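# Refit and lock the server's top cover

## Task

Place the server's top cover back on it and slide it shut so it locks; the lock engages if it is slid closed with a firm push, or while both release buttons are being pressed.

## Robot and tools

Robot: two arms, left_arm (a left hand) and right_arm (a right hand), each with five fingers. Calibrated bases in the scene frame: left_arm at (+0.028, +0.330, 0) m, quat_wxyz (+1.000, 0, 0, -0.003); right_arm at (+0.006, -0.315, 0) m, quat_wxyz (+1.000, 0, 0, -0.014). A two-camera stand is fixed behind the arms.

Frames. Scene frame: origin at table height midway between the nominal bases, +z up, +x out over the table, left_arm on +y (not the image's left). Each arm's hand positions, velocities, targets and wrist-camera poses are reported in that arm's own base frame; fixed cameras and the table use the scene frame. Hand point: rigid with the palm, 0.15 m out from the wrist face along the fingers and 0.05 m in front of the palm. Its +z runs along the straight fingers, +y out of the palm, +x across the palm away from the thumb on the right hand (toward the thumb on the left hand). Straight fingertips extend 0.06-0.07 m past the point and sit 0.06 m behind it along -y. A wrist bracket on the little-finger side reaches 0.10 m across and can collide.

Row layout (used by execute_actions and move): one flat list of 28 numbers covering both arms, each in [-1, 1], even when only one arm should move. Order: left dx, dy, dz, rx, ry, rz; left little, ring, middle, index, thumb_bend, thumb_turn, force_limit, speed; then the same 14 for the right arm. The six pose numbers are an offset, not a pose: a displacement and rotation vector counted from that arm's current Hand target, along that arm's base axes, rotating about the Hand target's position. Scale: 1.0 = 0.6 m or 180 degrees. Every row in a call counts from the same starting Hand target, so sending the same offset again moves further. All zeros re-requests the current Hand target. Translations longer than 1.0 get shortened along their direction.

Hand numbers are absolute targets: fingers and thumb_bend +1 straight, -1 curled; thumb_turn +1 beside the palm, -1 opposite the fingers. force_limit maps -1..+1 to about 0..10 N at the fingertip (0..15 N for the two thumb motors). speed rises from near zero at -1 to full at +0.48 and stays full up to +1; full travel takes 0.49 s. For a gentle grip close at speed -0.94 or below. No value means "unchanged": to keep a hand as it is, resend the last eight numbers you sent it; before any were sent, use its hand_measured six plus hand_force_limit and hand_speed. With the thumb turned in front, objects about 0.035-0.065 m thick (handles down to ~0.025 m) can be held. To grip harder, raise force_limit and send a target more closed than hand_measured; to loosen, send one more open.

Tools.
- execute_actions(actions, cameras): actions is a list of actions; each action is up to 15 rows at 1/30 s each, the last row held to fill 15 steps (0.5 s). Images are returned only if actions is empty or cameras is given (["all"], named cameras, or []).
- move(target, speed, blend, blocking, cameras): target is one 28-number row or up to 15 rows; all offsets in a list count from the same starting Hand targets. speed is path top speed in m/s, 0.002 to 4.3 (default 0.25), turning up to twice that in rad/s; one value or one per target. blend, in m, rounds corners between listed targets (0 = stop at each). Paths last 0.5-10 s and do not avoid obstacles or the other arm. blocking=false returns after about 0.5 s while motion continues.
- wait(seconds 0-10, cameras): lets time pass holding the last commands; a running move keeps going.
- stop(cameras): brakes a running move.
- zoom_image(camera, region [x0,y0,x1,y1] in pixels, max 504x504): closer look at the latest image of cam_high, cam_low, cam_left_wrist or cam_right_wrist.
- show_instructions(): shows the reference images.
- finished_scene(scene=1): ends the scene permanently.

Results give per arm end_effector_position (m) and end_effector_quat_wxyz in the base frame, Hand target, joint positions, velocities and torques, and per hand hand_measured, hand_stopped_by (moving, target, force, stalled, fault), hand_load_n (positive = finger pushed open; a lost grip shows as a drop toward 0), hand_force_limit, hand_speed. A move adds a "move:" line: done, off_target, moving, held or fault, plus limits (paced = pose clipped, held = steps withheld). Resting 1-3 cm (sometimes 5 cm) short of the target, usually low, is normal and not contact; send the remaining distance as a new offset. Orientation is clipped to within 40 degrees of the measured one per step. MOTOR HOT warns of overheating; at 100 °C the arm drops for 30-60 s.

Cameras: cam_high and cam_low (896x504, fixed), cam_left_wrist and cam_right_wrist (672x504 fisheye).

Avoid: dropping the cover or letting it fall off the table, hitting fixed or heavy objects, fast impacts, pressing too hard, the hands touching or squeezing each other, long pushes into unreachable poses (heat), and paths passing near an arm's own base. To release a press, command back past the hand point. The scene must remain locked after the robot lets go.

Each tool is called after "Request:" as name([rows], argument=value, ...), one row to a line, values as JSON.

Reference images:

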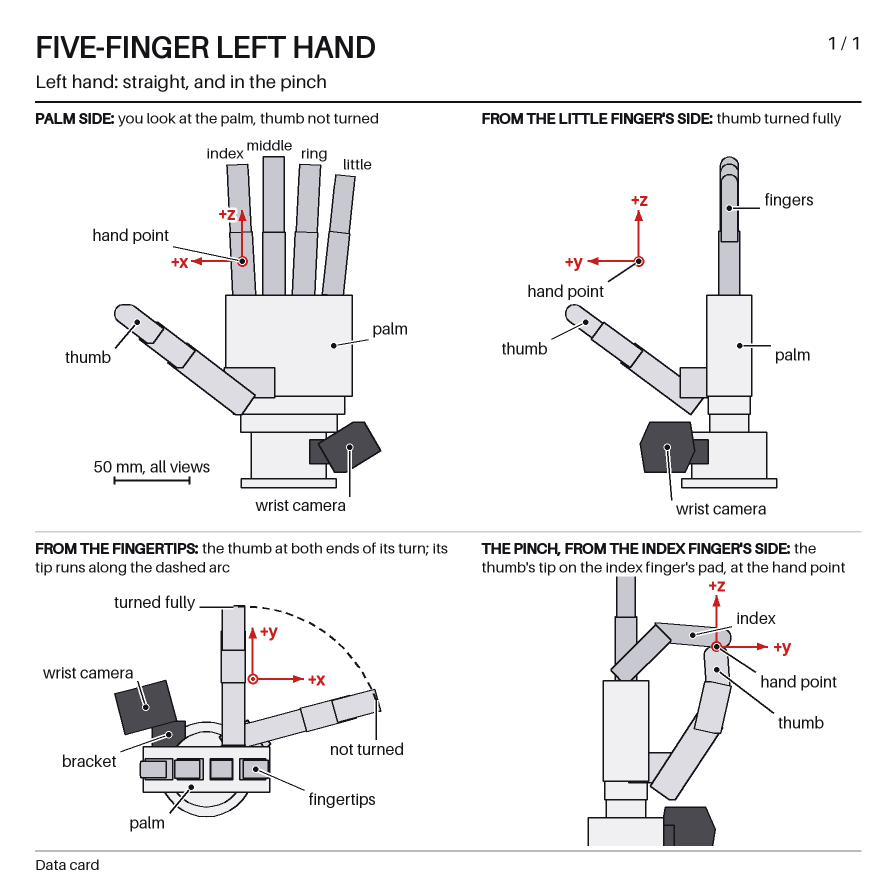

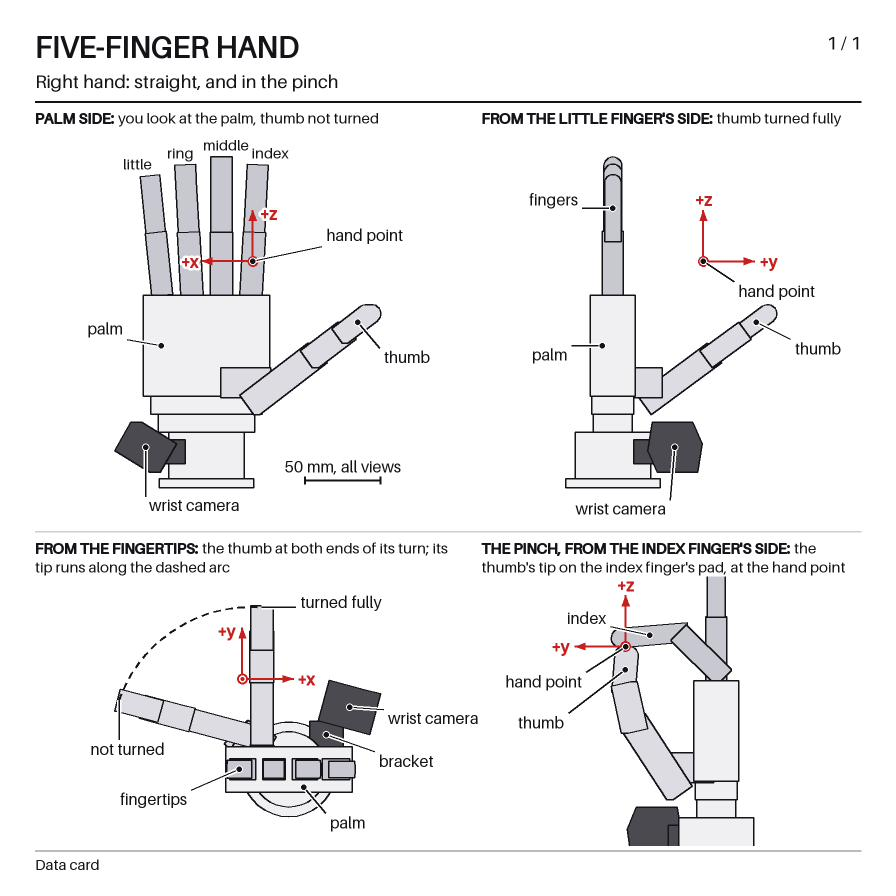

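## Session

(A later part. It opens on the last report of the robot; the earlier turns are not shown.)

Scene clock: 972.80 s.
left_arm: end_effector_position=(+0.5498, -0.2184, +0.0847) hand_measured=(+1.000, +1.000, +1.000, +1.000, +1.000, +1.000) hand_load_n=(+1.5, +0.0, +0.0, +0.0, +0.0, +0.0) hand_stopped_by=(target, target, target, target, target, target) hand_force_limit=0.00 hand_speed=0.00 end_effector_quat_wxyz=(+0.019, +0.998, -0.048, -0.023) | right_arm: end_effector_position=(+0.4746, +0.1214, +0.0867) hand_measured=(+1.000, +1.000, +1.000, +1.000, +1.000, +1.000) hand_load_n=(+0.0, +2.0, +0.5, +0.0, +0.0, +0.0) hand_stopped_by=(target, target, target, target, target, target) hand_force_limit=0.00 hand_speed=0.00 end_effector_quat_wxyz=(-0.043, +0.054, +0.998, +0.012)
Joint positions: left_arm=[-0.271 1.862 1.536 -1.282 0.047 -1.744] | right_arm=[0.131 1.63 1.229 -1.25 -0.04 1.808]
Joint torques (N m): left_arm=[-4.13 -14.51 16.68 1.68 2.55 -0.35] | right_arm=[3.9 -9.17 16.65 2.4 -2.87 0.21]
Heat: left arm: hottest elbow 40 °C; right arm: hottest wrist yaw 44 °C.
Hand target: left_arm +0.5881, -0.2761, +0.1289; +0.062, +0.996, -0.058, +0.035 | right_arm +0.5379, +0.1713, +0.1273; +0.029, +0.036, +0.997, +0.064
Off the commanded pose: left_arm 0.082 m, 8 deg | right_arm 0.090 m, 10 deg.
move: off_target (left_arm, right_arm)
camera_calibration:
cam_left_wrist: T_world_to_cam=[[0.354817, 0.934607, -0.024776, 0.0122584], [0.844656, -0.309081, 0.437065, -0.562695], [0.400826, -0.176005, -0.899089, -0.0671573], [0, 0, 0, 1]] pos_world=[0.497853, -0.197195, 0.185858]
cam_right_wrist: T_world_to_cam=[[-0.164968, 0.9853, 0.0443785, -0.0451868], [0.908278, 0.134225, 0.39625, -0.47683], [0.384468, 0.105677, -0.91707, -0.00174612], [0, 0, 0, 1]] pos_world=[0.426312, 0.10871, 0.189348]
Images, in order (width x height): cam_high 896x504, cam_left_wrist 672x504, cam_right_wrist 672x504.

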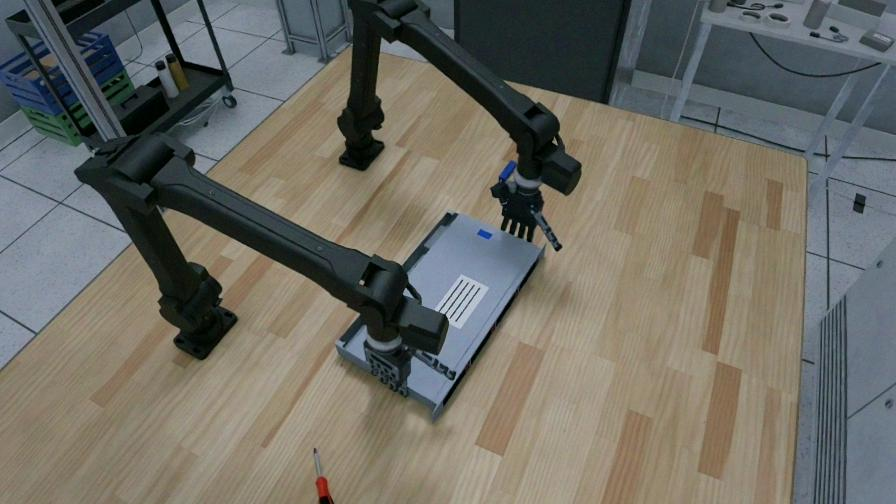

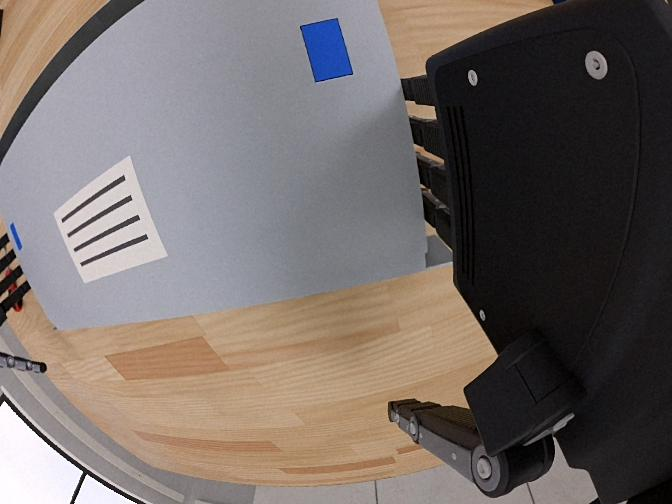

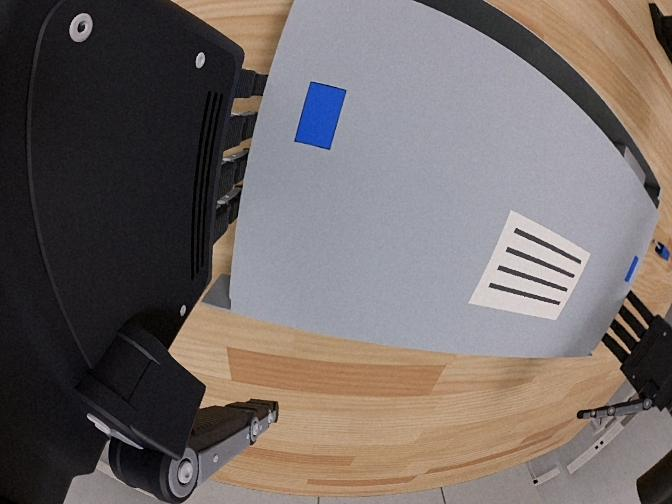

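Request:
execute_actions(actions=[])

Request:
zoom_image(camera="cam_high", region=[320, 190, 560, 430])

Scene clock: 1001.20 s.
left_arm: end_effector_position=(+0.5498, -0.2184, +0.0849) hand_measured=(+1.000, +1.000, +1.000, +1.000, +1.000, +1.000) hand_load_n=(+1.5, +0.0, +0.0, +0.0, +0.0, +0.0) hand_stopped_by=(target, target, target, target, target, target) hand_force_limit=0.00 hand_speed=0.00 end_effector_quat_wxyz=(+0.019, +0.998, -0.048, -0.023) | right_arm: end_effector_position=(+0.4746, +0.1214, +0.0867) hand_measured=(+1.000, +1.000, +1.000, +1.000, +1.000, +1.000) hand_load_n=(+0.0, +2.0, +0.0, +0.0, +0.0, +0.0) hand_stopped_by=(target, target, target, target, target, target) hand_force_limit=0.00 hand_speed=0.00 end_effector_quat_wxyz=(-0.043, +0.054, +0.998, +0.012)
Joint positions: left_arm=[-0.271 1.862 1.536 -1.282 0.047 -1.744] | right_arm=[0.131 1.63 1.229 -1.25 -0.04 1.808]
Joint velocities: within noise
Joint torques (N m): left_arm=[-4.07 -14.56 16.85 1.8 2.55 -0.34] | right_arm=[4.01 -9.35 16.51 2.44 -2.89 0.2]
Heat: left arm: hottest elbow 47 °C; right arm: hottest wrist yaw 49 °C.
Hand target: left_arm +0.5880, -0.2761, +0.1289; +0.062, +0.996, -0.058, +0.035 | right_arm +0.5379, +0.1713, +0.1273; +0.029, +0.036, +0.997, +0.064
Off the commanded pose: left_arm 0.082 m, 8 deg | right_arm 0.090 m, 10 deg.
camera_calibration:
cam_left_wrist: T_world_to_cam=[[0.354817, 0.934607, -0.024776, 0.0122279], [0.844656, -0.309081, 0.437065, -0.562867], [0.400826, -0.176005, -0.899089, -0.0670175], [0, 0, 0, 1]] pos_world=[0.497953, -0.197195, 0.186058]
cam_right_wrist: T_world_to_cam=[[-0.164968, 0.9853, 0.0443785, -0.0451868], [0.908278, 0.134225, 0.39625, -0.47683], [0.384468, 0.105677, -0.91707, -0.00174612], [0, 0, 0, 1]] pos_world=[0.426312, 0.10871, 0.189348]

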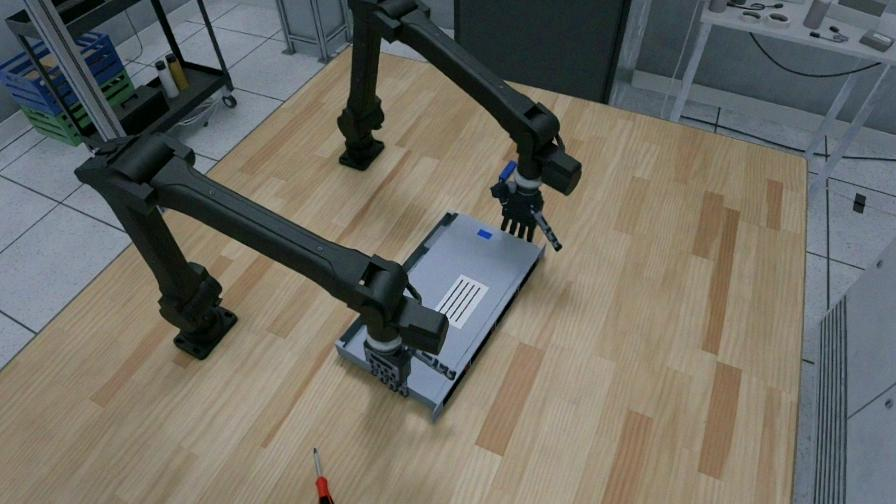

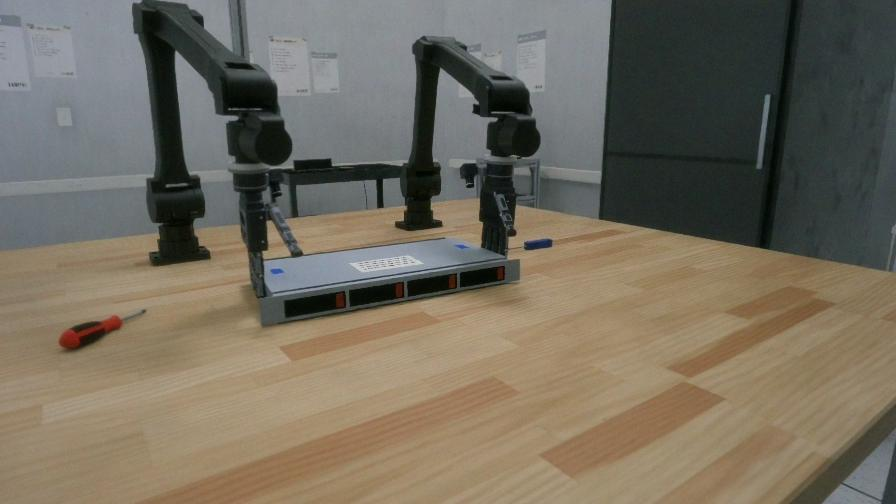

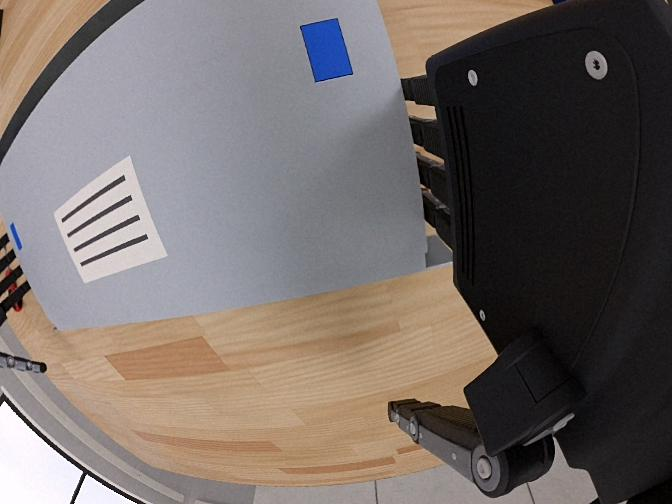

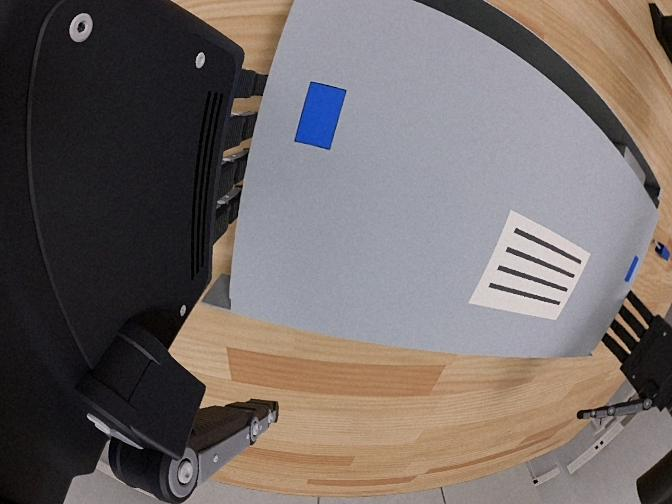

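Scaled by 2.100 from the camera's 896x504 image, which has a finer 1280x720 frame.

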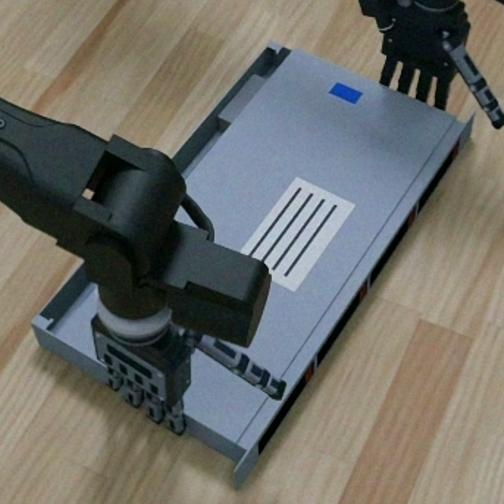

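Request:
zoom_image(camera="cam_low", region=[240, 220, 400, 330])

Request:
zoom_image(camera="cam_low", region=[400, 220, 540, 300])

Request:
zoom_image(camera="cam_high", region=[330, 200, 480, 360])

Scaled by 3.150 from the camera's 896x504 image, which has a finer 1280x720 frame.

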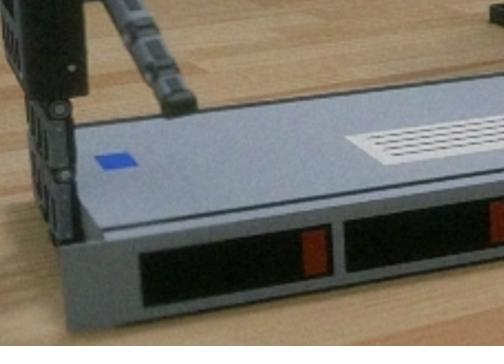

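Scaled by 3.600 from the camera's 896x504 image, which has a finer 1280x720 frame.

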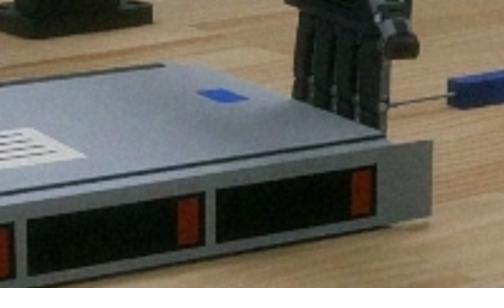

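Scaled by 3.150 from the camera's 896x504 image, which has a finer 1280x720 frame.

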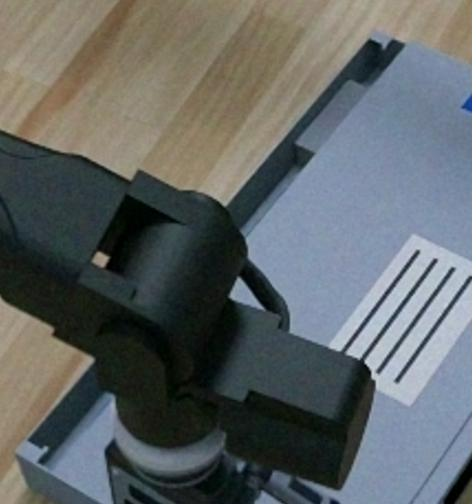

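Request:
move([
  [-0.0968,0.1685,0.0,0.04,0.02,0.005,1,1,1,1,1,1,0,0,-0.0965,-0.127,0.0,-0.04,0.02,0,1,1,1,1,1,1,0,0],
  [-0.12,0.1685,0.0,0.04,0.02,0.005,1,1,1,1,1,1,0,0,-0.12,-0.127,0.0,-0.04,0.02,0,1,1,1,1,1,1,0,0],
], speed=0.15, cameras=["cam_high"])

Scene clock: 1024.73 s.
left_arm: end_effector_position=(+0.5157, -0.1720, +0.1185) hand_measured=(+1.000, +1.000, +1.000, +1.000, +1.000, +1.000) hand_load_n=(+0.0, +0.0, +0.0, +0.0, +0.0, +0.0) hand_stopped_by=(target, target, target, target, target, target) hand_force_limit=0.00 hand_speed=0.00 end_effector_quat_wxyz=(+0.000, +0.999, -0.045, -0.012) | right_arm: end_effector_position=(+0.4699, +0.0969, +0.1251) hand_measured=(+1.000, +1.000, +1.000, +1.000, +1.000, +1.000) hand_load_n=(+0.0, +0.0, +0.0, +0.0, +0.0, +0.0) hand_stopped_by=(target, target, target, target, target, target) hand_force_limit=0.00 hand_speed=0.00 end_effector_quat_wxyz=(-0.002, +0.042, +0.999, +0.001)
Joint positions: left_arm=[-0.217 1.712 1.424 -1.305 0.003 -1.699] | right_arm=[0.091 1.529 1.213 -1.258 -0.003 1.746]
Joint torques (N m): left_arm=[-0.03 -14.33 8.32 0.54 -0.07 0.06] | right_arm=[0.15 -10.93 7.38 0.01 0.15 -0.08]
Heat: left arm: hottest elbow 48 °C; right arm: hottest wrist yaw 50 °C.
Hand target: left_arm +0.5160, -0.1749, +0.1290; +0.001, +0.999, -0.050, +0.001 | right_arm +0.4659, +0.0952, +0.1272; -0.001, +0.036, +0.999, +0.000
Off the commanded pose: left_arm 0.011 m, 2 deg | right_arm 0.005 m, 1 deg.
move: off_target (left_arm)
Images, in order (width x height): cam_high 896x504.

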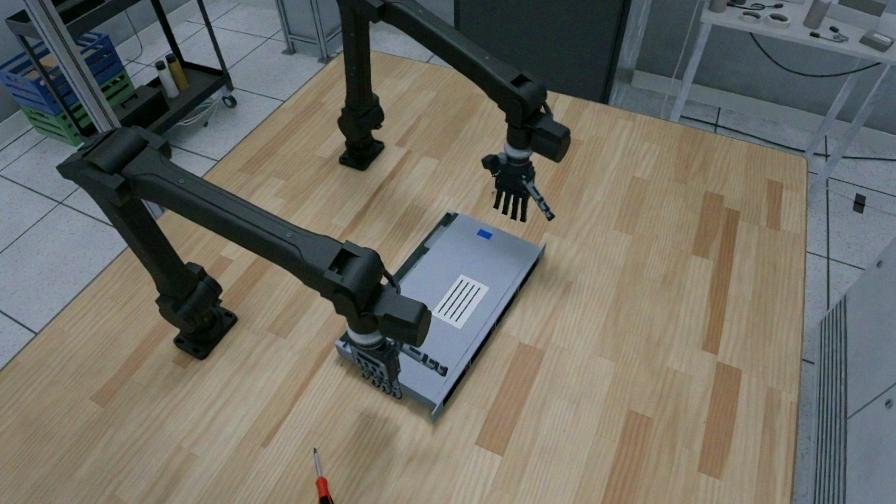

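Request:
zoom_image(camera="cam_high", region=[400, 190, 560, 290])

Request:
zoom_image(camera="cam_high", region=[320, 310, 480, 430])

Scaled by 3.150 from the camera's 896x504 image, which has a finer 1280x720 frame.

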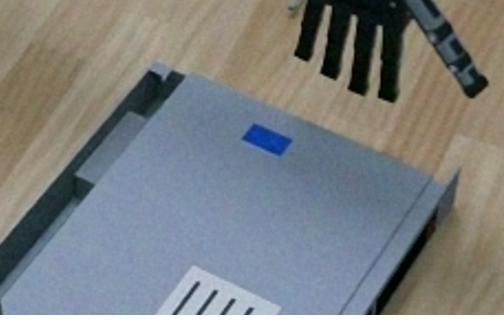

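Scaled by 3.150 from the camera's 896x504 image, which has a finer 1280x720 frame.

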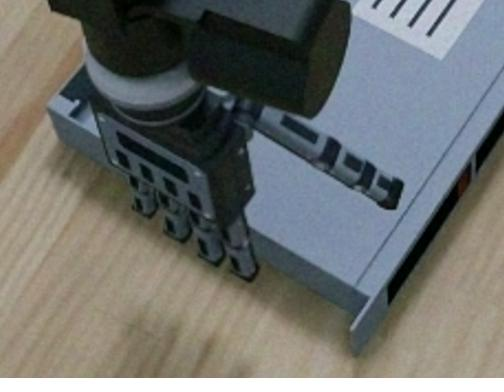

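Request:
move([
  [0,0,-0.0333,0,0,0,1,1,1,1,1,1,0,0,0,0,-0.0333,0,0,0,1,1,1,1,1,1,0,0],
  [0,-0.1342,-0.0333,-0.04,-0.02,-0.005,1,1,1,1,1,1,0,0,0,0.113,-0.0333,0.04,-0.02,0,1,1,1,1,1,1,0,0],
  [-0.08,-0.1342,-0.0333,-0.04,-0.02,-0.005,1,1,1,1,1,1,0,0,-0.08,0.113,-0.0333,0.04,-0.02,0,1,1,1,1,1,1,0,0],
], speed=0.15, cameras=["cam_high"])

Request:
zoom_image(camera="cam_high", region=[320, 190, 560, 430])

Scene clock: 1035.40 s.
left_arm: end_effector_position=(+0.4808, -0.2087, +0.1026) hand_measured=(+1.000, +1.000, +1.000, +1.000, +1.000, +1.000) hand_load_n=(+1.0, +0.5, +0.0, +0.0, +0.0, +0.0) hand_stopped_by=(target, target, target, target, target, target) hand_force_limit=0.00 hand_speed=0.00 end_effector_quat_wxyz=(+0.029, +0.998, -0.046, +0.034) | right_arm: end_effector_position=(+0.4304, +0.1224, +0.1059) hand_measured=(+1.000, +1.000, +1.000, +1.000, +1.000, +1.000) hand_load_n=(+0.0, +1.5, +0.5, +0.0, +0.0, +0.0) hand_stopped_by=(target, target, target, target, target, target) hand_force_limit=0.00 hand_speed=0.00 end_effector_quat_wxyz=(+0.037, +0.054, +0.997, +0.028)
Joint positions: left_arm=[-0.293 1.606 1.224 -1.11 0.039 -1.773] | right_arm=[0.148 1.4 1.002 -1.089 -0.04 1.829]
Joint torques (N m): left_arm=[-5.42 -11.93 7.83 1.33 2.53 -0.43] | right_arm=[5.3 -8.47 6.86 0.47 -2.6 0.39]
Heat: left arm: hottest elbow 45 °C; right arm: hottest wrist yaw 47 °C.
Hand target: left_arm +0.4681, -0.2555, +0.1091; +0.062, +0.996, -0.058, +0.035 | right_arm +0.4179, +0.1629, +0.1073; +0.029, +0.036, +0.997, +0.064
Off the commanded pose: left_arm 0.049 m, 4 deg | right_arm 0.043 m, 5 deg.
move: off_target (left_arm, right_arm)
Images, in order (width x height): cam_high 896x504.

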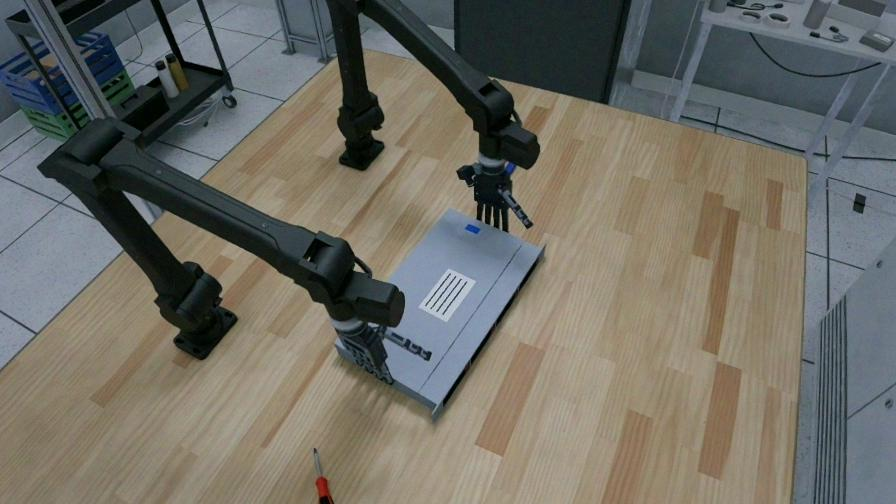

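Scaled by 2.100 from the camera's 896x504 image, which has a finer 1280x720 frame.

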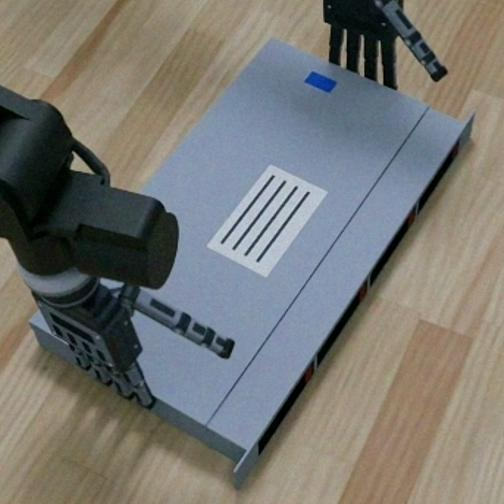

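Request:
move([
  [0.035,-0.0417,0,-0.02,-0.01,0,1,1,1,1,1,1,0,0,0.035,0.0417,0,0.02,-0.01,0,1,1,1,1,1,1,0,0],
  [0.035,-0.0417,0.15,-0.02,-0.01,0,1,1,1,1,1,1,0,0,0.035,0.0417,0.15,0.02,-0.01,0,1,1,1,1,1,1,0,0],
], speed=0.15, cameras=["cam_low", "cam_high"])

Scene clock: 1040.43 s.
left_arm: end_effector_position=(+0.4713, -0.2077, +0.1379) hand_measured=(+1.000, +1.000, +1.000, +1.000, +1.000, +1.000) hand_load_n=(+2.0, +0.0, +0.0, +0.0, +0.0, +0.0) hand_stopped_by=(target, target, target, target, target, target) hand_force_limit=0.00 hand_speed=0.00 end_effector_quat_wxyz=(+0.028, +0.999, -0.045, +0.005) | right_arm: end_effector_position=(+0.4131, +0.1256, +0.1383) hand_measured=(+1.000, +1.000, +1.000, +1.000, +1.000, +1.000) hand_load_n=(+0.0, +2.0, +1.0, +0.0, +0.0, +0.0) hand_stopped_by=(target, target, target, target, target, target) hand_force_limit=0.00 hand_speed=0.00 end_effector_quat_wxyz=(-0.003, +0.061, +0.998, +0.031)
Joint positions: left_arm=[-0.292 1.587 1.306 -1.267 0.052 -1.773] | right_arm=[0.154 1.375 1.076 -1.266 -0.062 1.847]
Joint torques (N m): left_arm=[-6.42 -13.33 16.54 0.9 4.21 -0.57] | right_arm=[6.53 -9.88 15.47 0.34 -3.97 0.34]
Heat: left arm: hottest elbow 44 °C; right arm: hottest wrist yaw 49 °C.
Hand target: left_arm +0.4890, -0.2805, +0.1988; +0.092, +0.993, -0.058, +0.053 | right_arm +0.4390, +0.1879, +0.1973; +0.043, +0.036, +0.994, +0.096
Off the commanded pose: left_arm 0.097 m, 9 deg | right_arm 0.090 m, 10 deg.
move: off_target (left_arm, right_arm)
Images, in order (width x height): cam_high 896x504, cam_low 896x504.

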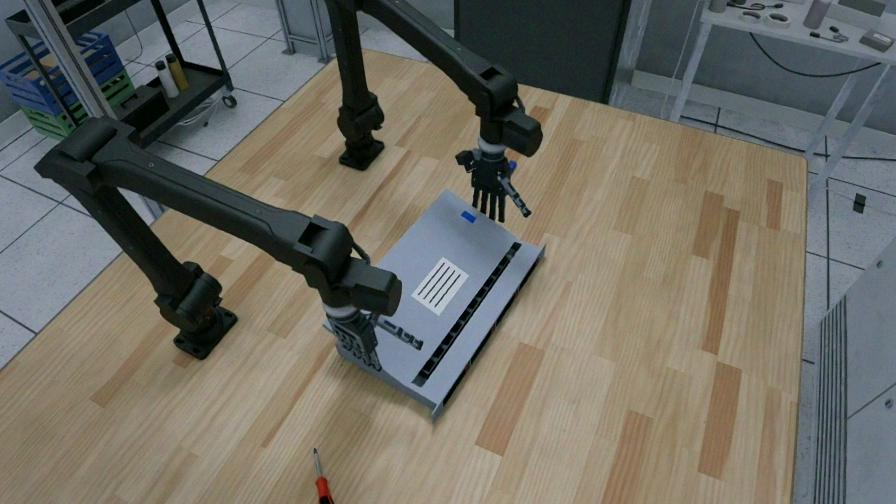

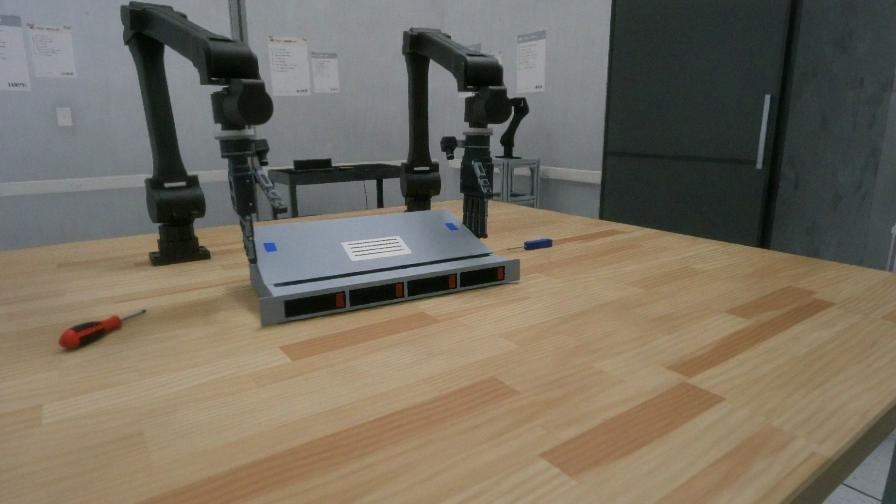

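Request:
move([
  [-0.03,0,-0.08,0,0,0,1,1,1,1,1,1,0,0,-0.03,0,-0.08,0,0,0,1,1,1,1,1,1,0,0],
  [-0.03,0,-0.15,0,0,0,1,1,1,1,1,1,0,0,-0.03,0,-0.15,0,0,0,1,1,1,1,1,1,0,0],
], speed=0.1, cameras=["cam_low", "cam_high"])

Request:
zoom_image(camera="cam_high", region=[320, 190, 560, 430])

Scene clock: 1048.03 s.
left_arm: end_effector_position=(+0.4702, -0.2077, +0.1001) hand_measured=(+1.000, +1.000, +1.000, +1.000, +1.000, +1.000) hand_load_n=(+1.5, +0.5, +0.0, +0.0, +0.0, +0.0) hand_stopped_by=(target, target, target, target, target, target) hand_force_limit=0.00 hand_speed=0.00 end_effector_quat_wxyz=(+0.036, +0.998, -0.045, +0.032) | right_arm: end_effector_position=(+0.4138, +0.1244, +0.1042) hand_measured=(+1.000, +1.000, +1.000, +1.000, +1.000, +1.000) hand_load_n=(+0.5, +2.0, +0.0, +0.0, +0.0, +0.0) hand_stopped_by=(target, target, target, target, target, target) hand_force_limit=0.00 hand_speed=0.00 end_effector_quat_wxyz=(+0.030, +0.060, +0.997, +0.032)
Joint positions: left_arm=[-0.292 1.582 1.186 -1.093 0.054 -1.775] | right_arm=[0.156 1.366 0.964 -1.097 -0.05 1.848]
Joint torques (N m): left_arm=[-7.71 -9.82 9.17 3.12 3.9 -0.7] | right_arm=[7.12 -6.12 7.86 2.85 -4.22 0.51]
Heat: left arm: hottest elbow 45 °C; right arm: hottest wrist yaw 55 °C.
Hand target: left_arm +0.4711, -0.2805, +0.1090; +0.092, +0.993, -0.058, +0.053 | right_arm +0.4209, +0.1879, +0.1072; +0.043, +0.036, +0.994, +0.096
Off the commanded pose: left_arm 0.073 m, 7 deg | right_arm 0.064 m, 8 deg.
move: off_target (left_arm, right_arm)
Images, in order (width x height): cam_high 896x504, cam_low 896x504.

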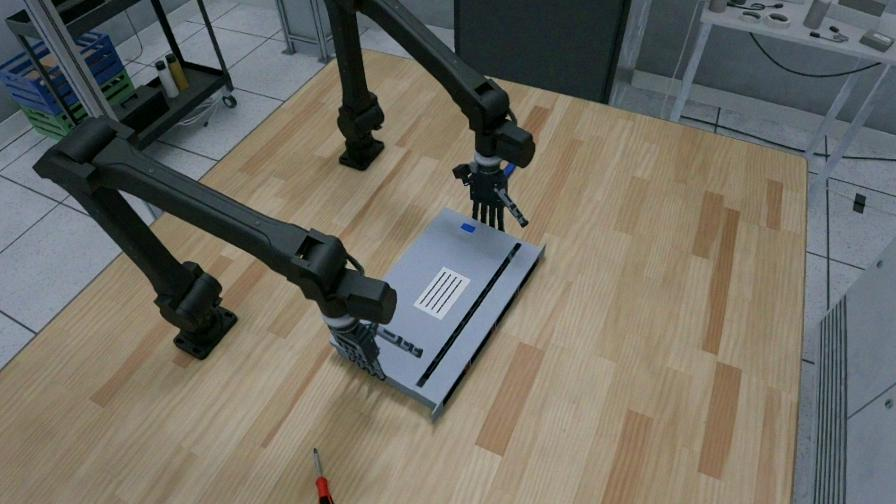

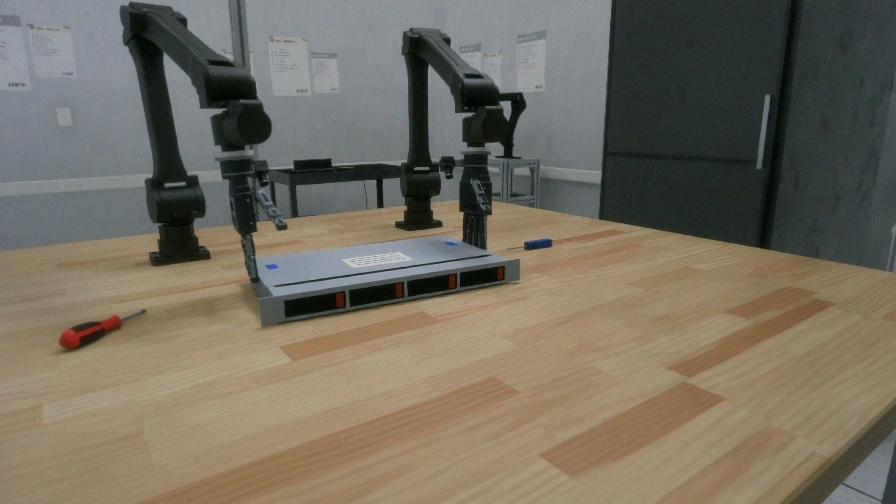

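Scaled by 2.100 from the camera's 896x504 image, which has a finer 1280x720 frame.

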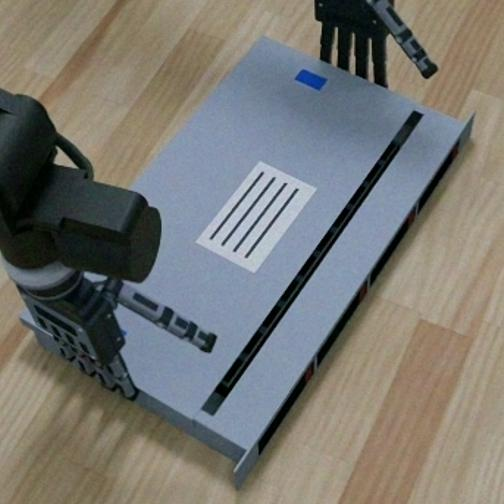

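Request:
move([
  [0,0,-0.03,0,0,0,1,1,1,1,1,1,0,0,0,0,-0.03,0,0,0,1,1,1,1,1,1,0,0],
], speed=0.1, cameras=["cam_low", "cam_high"])

Request:
zoom_image(camera="cam_low", region=[240, 220, 400, 330])

Request:
zoom_image(camera="cam_low", region=[400, 220, 540, 300])

Scene clock: 1053.30 s.
left_arm: end_effector_position=(+0.4744, -0.2084, +0.0924) hand_measured=(+1.000, +1.000, +1.000, +1.000, +1.000, +1.000) hand_load_n=(+2.0, +0.5, +0.0, +0.0, +0.0, +0.0) hand_stopped_by=(target, target, target, target, target, target) hand_force_limit=0.00 hand_speed=0.00 end_effector_quat_wxyz=(+0.038, +0.997, -0.045, +0.047) | right_arm: end_effector_position=(+0.4159, +0.1241, +0.0943) hand_measured=(+1.000, +1.000, +1.000, +1.000, +1.000, +1.000) hand_load_n=(+1.0, +2.0, +0.0, +0.0, +0.0, +0.0) hand_stopped_by=(target, target, target, target, target, target) hand_force_limit=0.00 hand_speed=0.00 end_effector_quat_wxyz=(+0.041, +0.060, +0.997, +0.033)
Joint positions: left_arm=[-0.292 1.584 1.161 -1.038 0.052 -1.775] | right_arm=[0.156 1.37 0.936 -1.043 -0.047 1.848]
Joint torques (N m): left_arm=[-7.65 -8.23 8.76 2.85 3.89 -0.72] | right_arm=[6.89 -5.48 7.83 2.76 -4.24 0.51]
Heat: left arm: hottest elbow 44 °C; right arm: hottest wrist yaw 58 °C.
Hand target: left_arm +0.4710, -0.2805, +0.0910; +0.092, +0.993, -0.058, +0.053 | right_arm +0.4209, +0.1879, +0.0893; +0.043, +0.036, +0.994, +0.096
Off the commanded pose: left_arm 0.072 m, 6 deg | right_arm 0.064 m, 8 deg.
move: off_target (left_arm, right_arm)
Images, in order (width x height): cam_high 896x504, cam_low 896x504.

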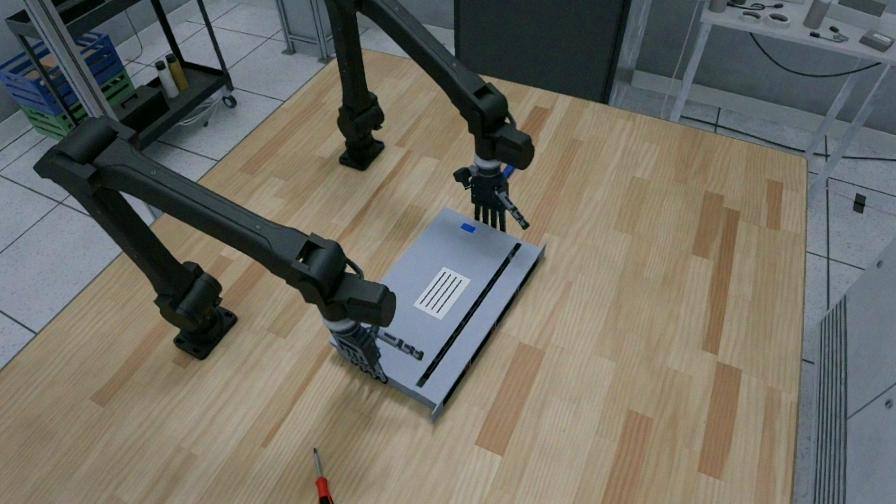

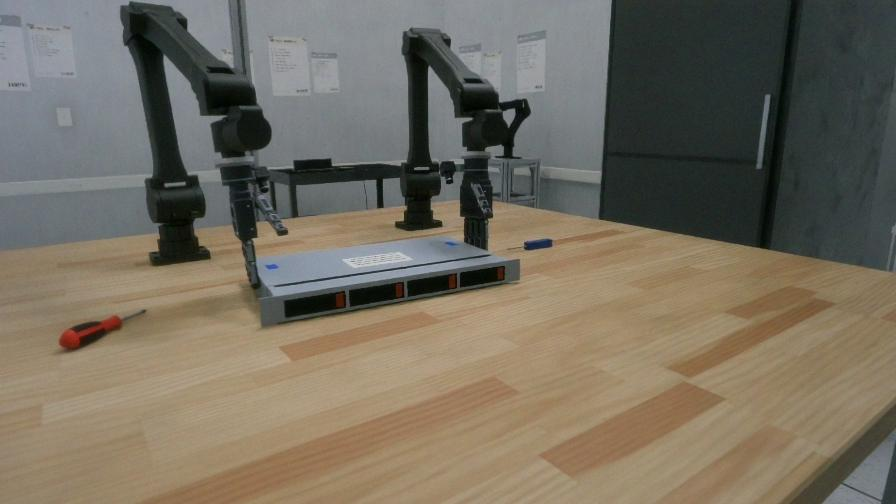

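Scaled by 3.150 from the camera's 896x504 image, which has a finer 1280x720 frame.

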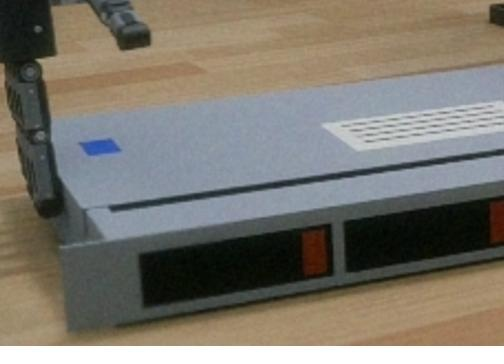

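Scaled by 3.600 from the camera's 896x504 image, which has a finer 1280x720 frame.

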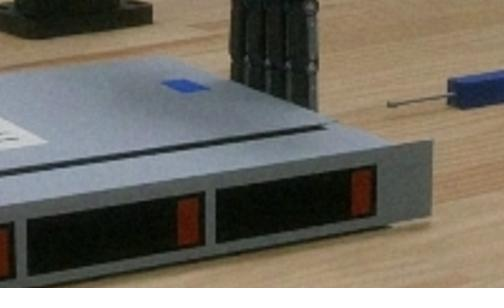

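Request:
move([
  [0.09,0,0.01,0,0,0,1,1,1,1,1,1,0,0,0.09,0,0.01,0,0,0,1,1,1,1,1,1,0,0],
], speed=0.1, cameras=["cam_low", "cam_high"])

Request:
zoom_image(camera="cam_high", region=[320, 190, 560, 430])

Request:
zoom_image(camera="cam_low", region=[400, 220, 540, 300])

Scene clock: 1058.20 s.
left_arm: end_effector_position=(+0.4871, -0.2102, +0.0761) hand_measured=(+1.000, +1.000, +1.000, +1.000, +1.000, +1.000) hand_load_n=(+1.5, +0.0, +0.5, -0.5, +0.0, +0.0) hand_stopped_by=(target, target, target, target, target, target) hand_force_limit=0.00 hand_speed=0.00 end_effector_quat_wxyz=(+0.036, +0.998, -0.044, +0.012) | right_arm: end_effector_position=(+0.4260, +0.1254, +0.0731) hand_measured=(+1.000, +1.000, +1.000, +1.000, +1.000, +1.000) hand_load_n=(+1.0, +1.5, -1.0, +0.0, +0.0, +0.0) hand_stopped_by=(target, target, target, target, target, target) hand_force_limit=0.00 hand_speed=0.00 end_effector_quat_wxyz=(+0.003, +0.056, +0.998, +0.027)
Joint positions: left_arm=[-0.283 1.672 1.235 -1.093 0.064 -1.767] | right_arm=[0.152 1.47 0.989 -1.073 -0.051 1.835]
Joint torques (N m): left_arm=[-5.48 -7.88 15.54 3.1 3.7 -0.45] | right_arm=[5.36 -5.71 14.35 2.81 -4.29 0.33]
Heat: left arm: hottest wrist yaw 46 °C; right arm: hottest wrist yaw 61 °C.
Hand target: left_arm +0.5251, -0.2805, +0.0970; +0.092, +0.993, -0.058, +0.053 | right_arm +0.4750, +0.1879, +0.0954; +0.043, +0.036, +0.994, +0.096
Off the commanded pose: left_arm 0.083 m, 8 deg | right_arm 0.082 m, 9 deg.
move: off_target (left_arm, right_arm)
Images, in order (width x height): cam_high 896x504, cam_low 896x504.

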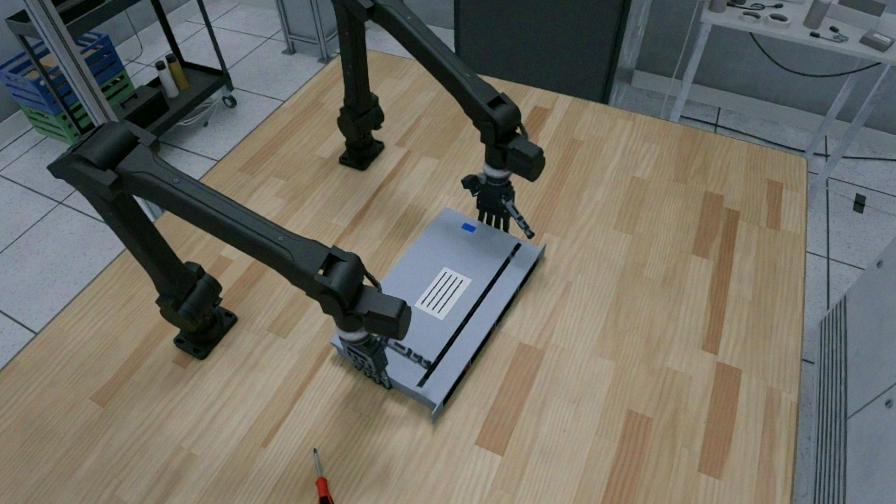

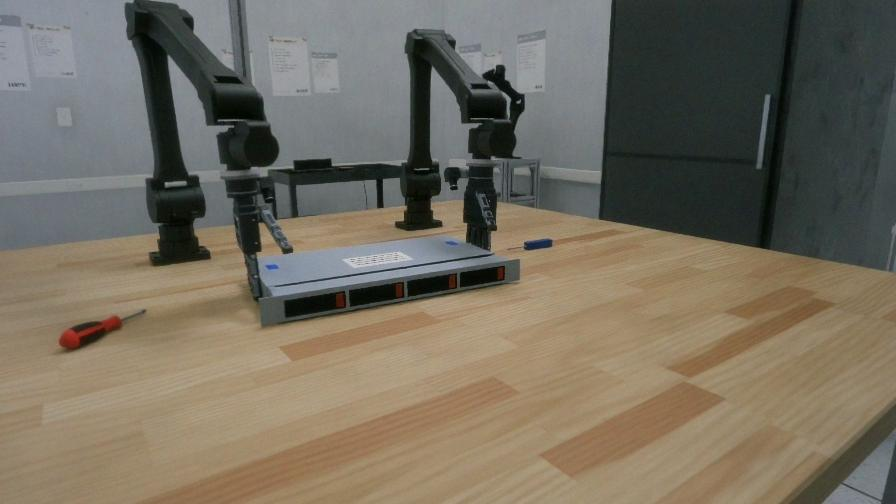

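Scaled by 2.100 from the camera's 896x504 image, which has a finer 1280x720 frame.

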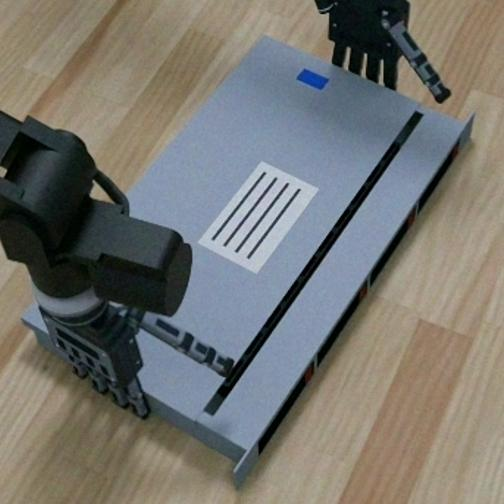

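Scaled by 3.600 from the camera's 896x504 image, which has a finer 1280x720 frame.

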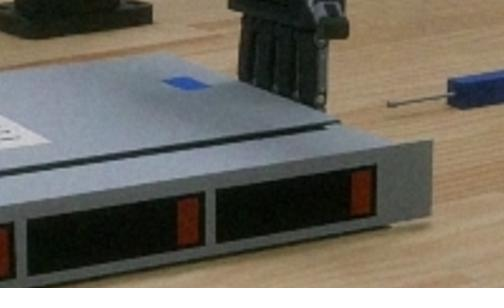

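Request:
move([
  [-0.075,0.176,0.02,0.06,0.03,0.005,1,1,1,1,1,1,0,0,-0.075,-0.155,0.02,-0.06,0.03,0,1,1,1,1,1,1,0,0],
  [-0.075,0.176,0.122,0.06,0.03,0.005,0,0,1,0,1,1,0,0,-0.075,-0.155,0.124,-0.06,0.03,0,0,0,1,0,1,1,0,0],
  [-0.144,0.059,0.122,0.06,0.03,0.005,0,0,1,0,1,1,0,0,-0.1385,-0.043,0.124,-0.06,0.03,0,0,0,1,0,1,1,0,0],
], speed=0.2, cameras=["all"])

Request:
zoom_image(camera="cam_high", region=[320, 190, 560, 430])

Scene clock: 1070.47 s.
left_arm: end_effector_position=(+0.4364, -0.2468, +0.1623) hand_measured=(+0.000, +0.000, +1.000, +0.000, +1.000, +1.000) hand_load_n=(+0.0, +0.0, +0.0, +0.0, +0.0, +0.0) hand_stopped_by=(target, target, target, target, target, target) hand_force_limit=0.00 hand_speed=0.00 end_effector_quat_wxyz=(-0.001, +0.998, -0.058, -0.007) | right_arm: end_effector_position=(+0.3966, +0.1619, +0.1708) hand_measured=(+0.000, +0.000, +1.000, +0.000, +1.000, +1.000) hand_load_n=(+0.0, +0.0, +0.0, +0.0, +0.0, +0.0) hand_stopped_by=(target, target, target, target, target, target) hand_force_limit=0.00 hand_speed=0.00 end_effector_quat_wxyz=(+0.003, +0.031, +1.000, +0.003)
Joint positions: left_arm=[-0.416 1.55 1.341 -1.376 0.003 -1.871] | right_arm=[0.278 1.338 1.137 -1.362 -0.004 1.91]
Joint torques (N m): left_arm=[0.62 -11.63 8.81 0.36 -0.09 -0.1] | right_arm=[0.91 -7.77 7.75 -0.24 0.15 0.24]
Heat: left arm: hottest wrist yaw 44 °C; right arm: hottest wrist yaw 61 °C.
Hand target: left_arm +0.4387, -0.2450, +0.1700; +0.000, +0.999, -0.050, +0.001 | right_arm +0.3918, +0.1622, +0.1698; +0.000, +0.036, +0.999, +0.000
Off the commanded pose: left_arm 0.008 m, 1 deg | right_arm 0.005 m, 1 deg.
move: done; target 2's new numbers were sent with right_arm's hand 0.026 m and 2 deg from that target
camera_calibration:
cam_left_wrist: T_world_to_cam=[[0.373035, 0.927527, 0.0232134, 0.0633782], [0.823107, -0.342378, 0.453071, -0.511048], [0.428183, -0.149904, -0.891172, 0.0363459], [0, 0, 0, 1]] pos_world=[0.381442, -0.228308, 0.26246]
cam_right_wrist: T_world_to_cam=[[-0.212727, 0.977095, 0.00570107, -0.0748173], [0.860764, 0.184632, 0.474338, -0.447405], [0.462421, 0.105812, -0.880324, 0.0637773], [0, 0, 0, 1]] pos_world=[0.339703, 0.148961, 0.268793]

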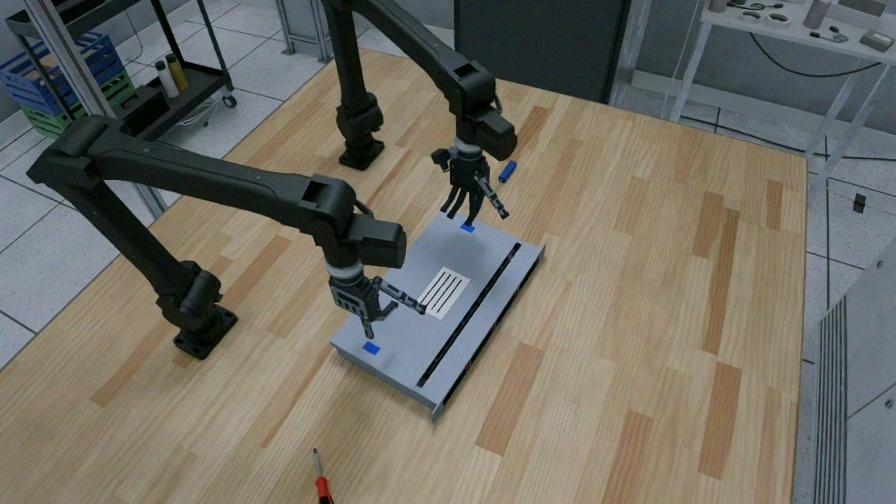

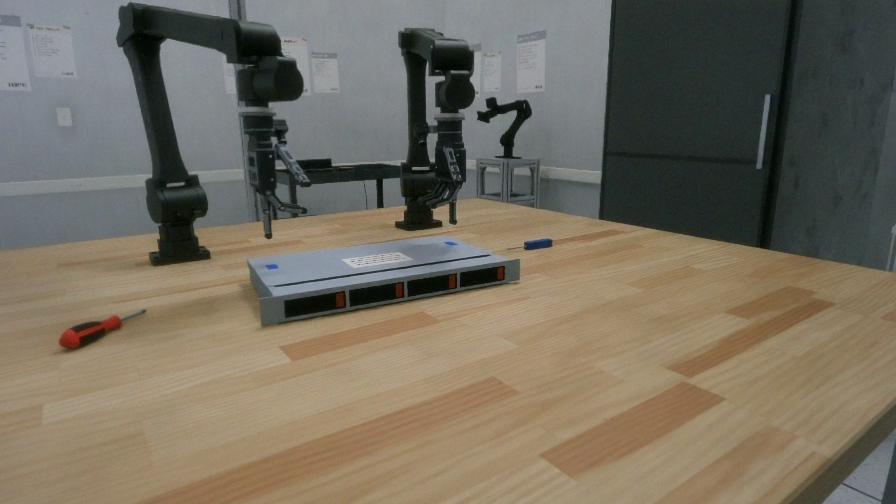

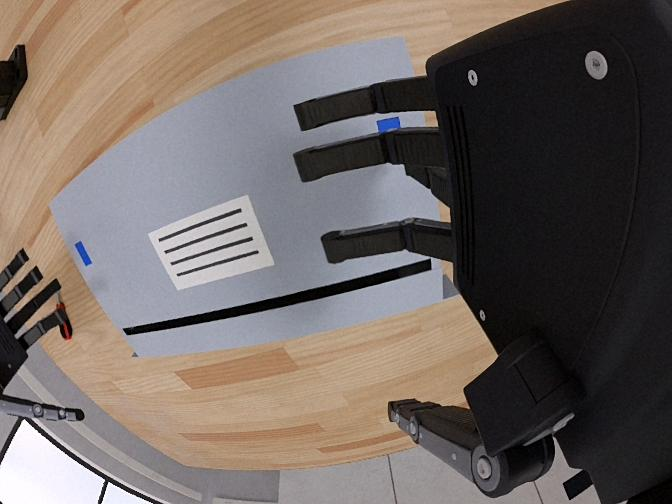

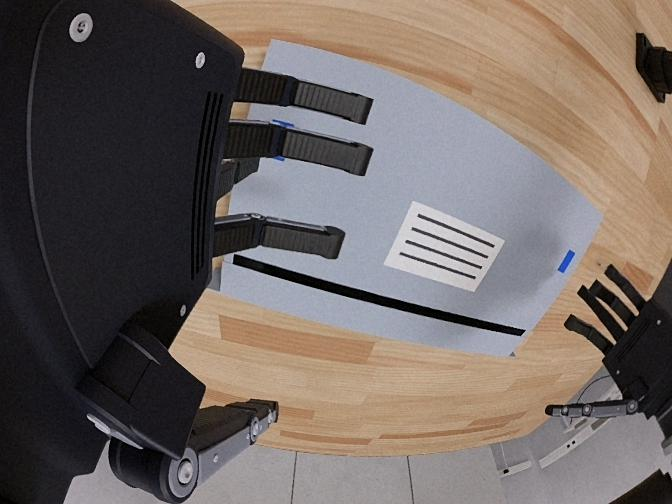

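Scaled by 2.100 from the camera's 896x504 image, which has a finer 1280x720 frame.

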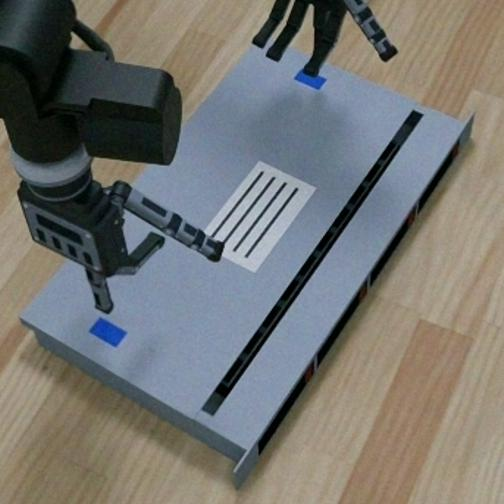

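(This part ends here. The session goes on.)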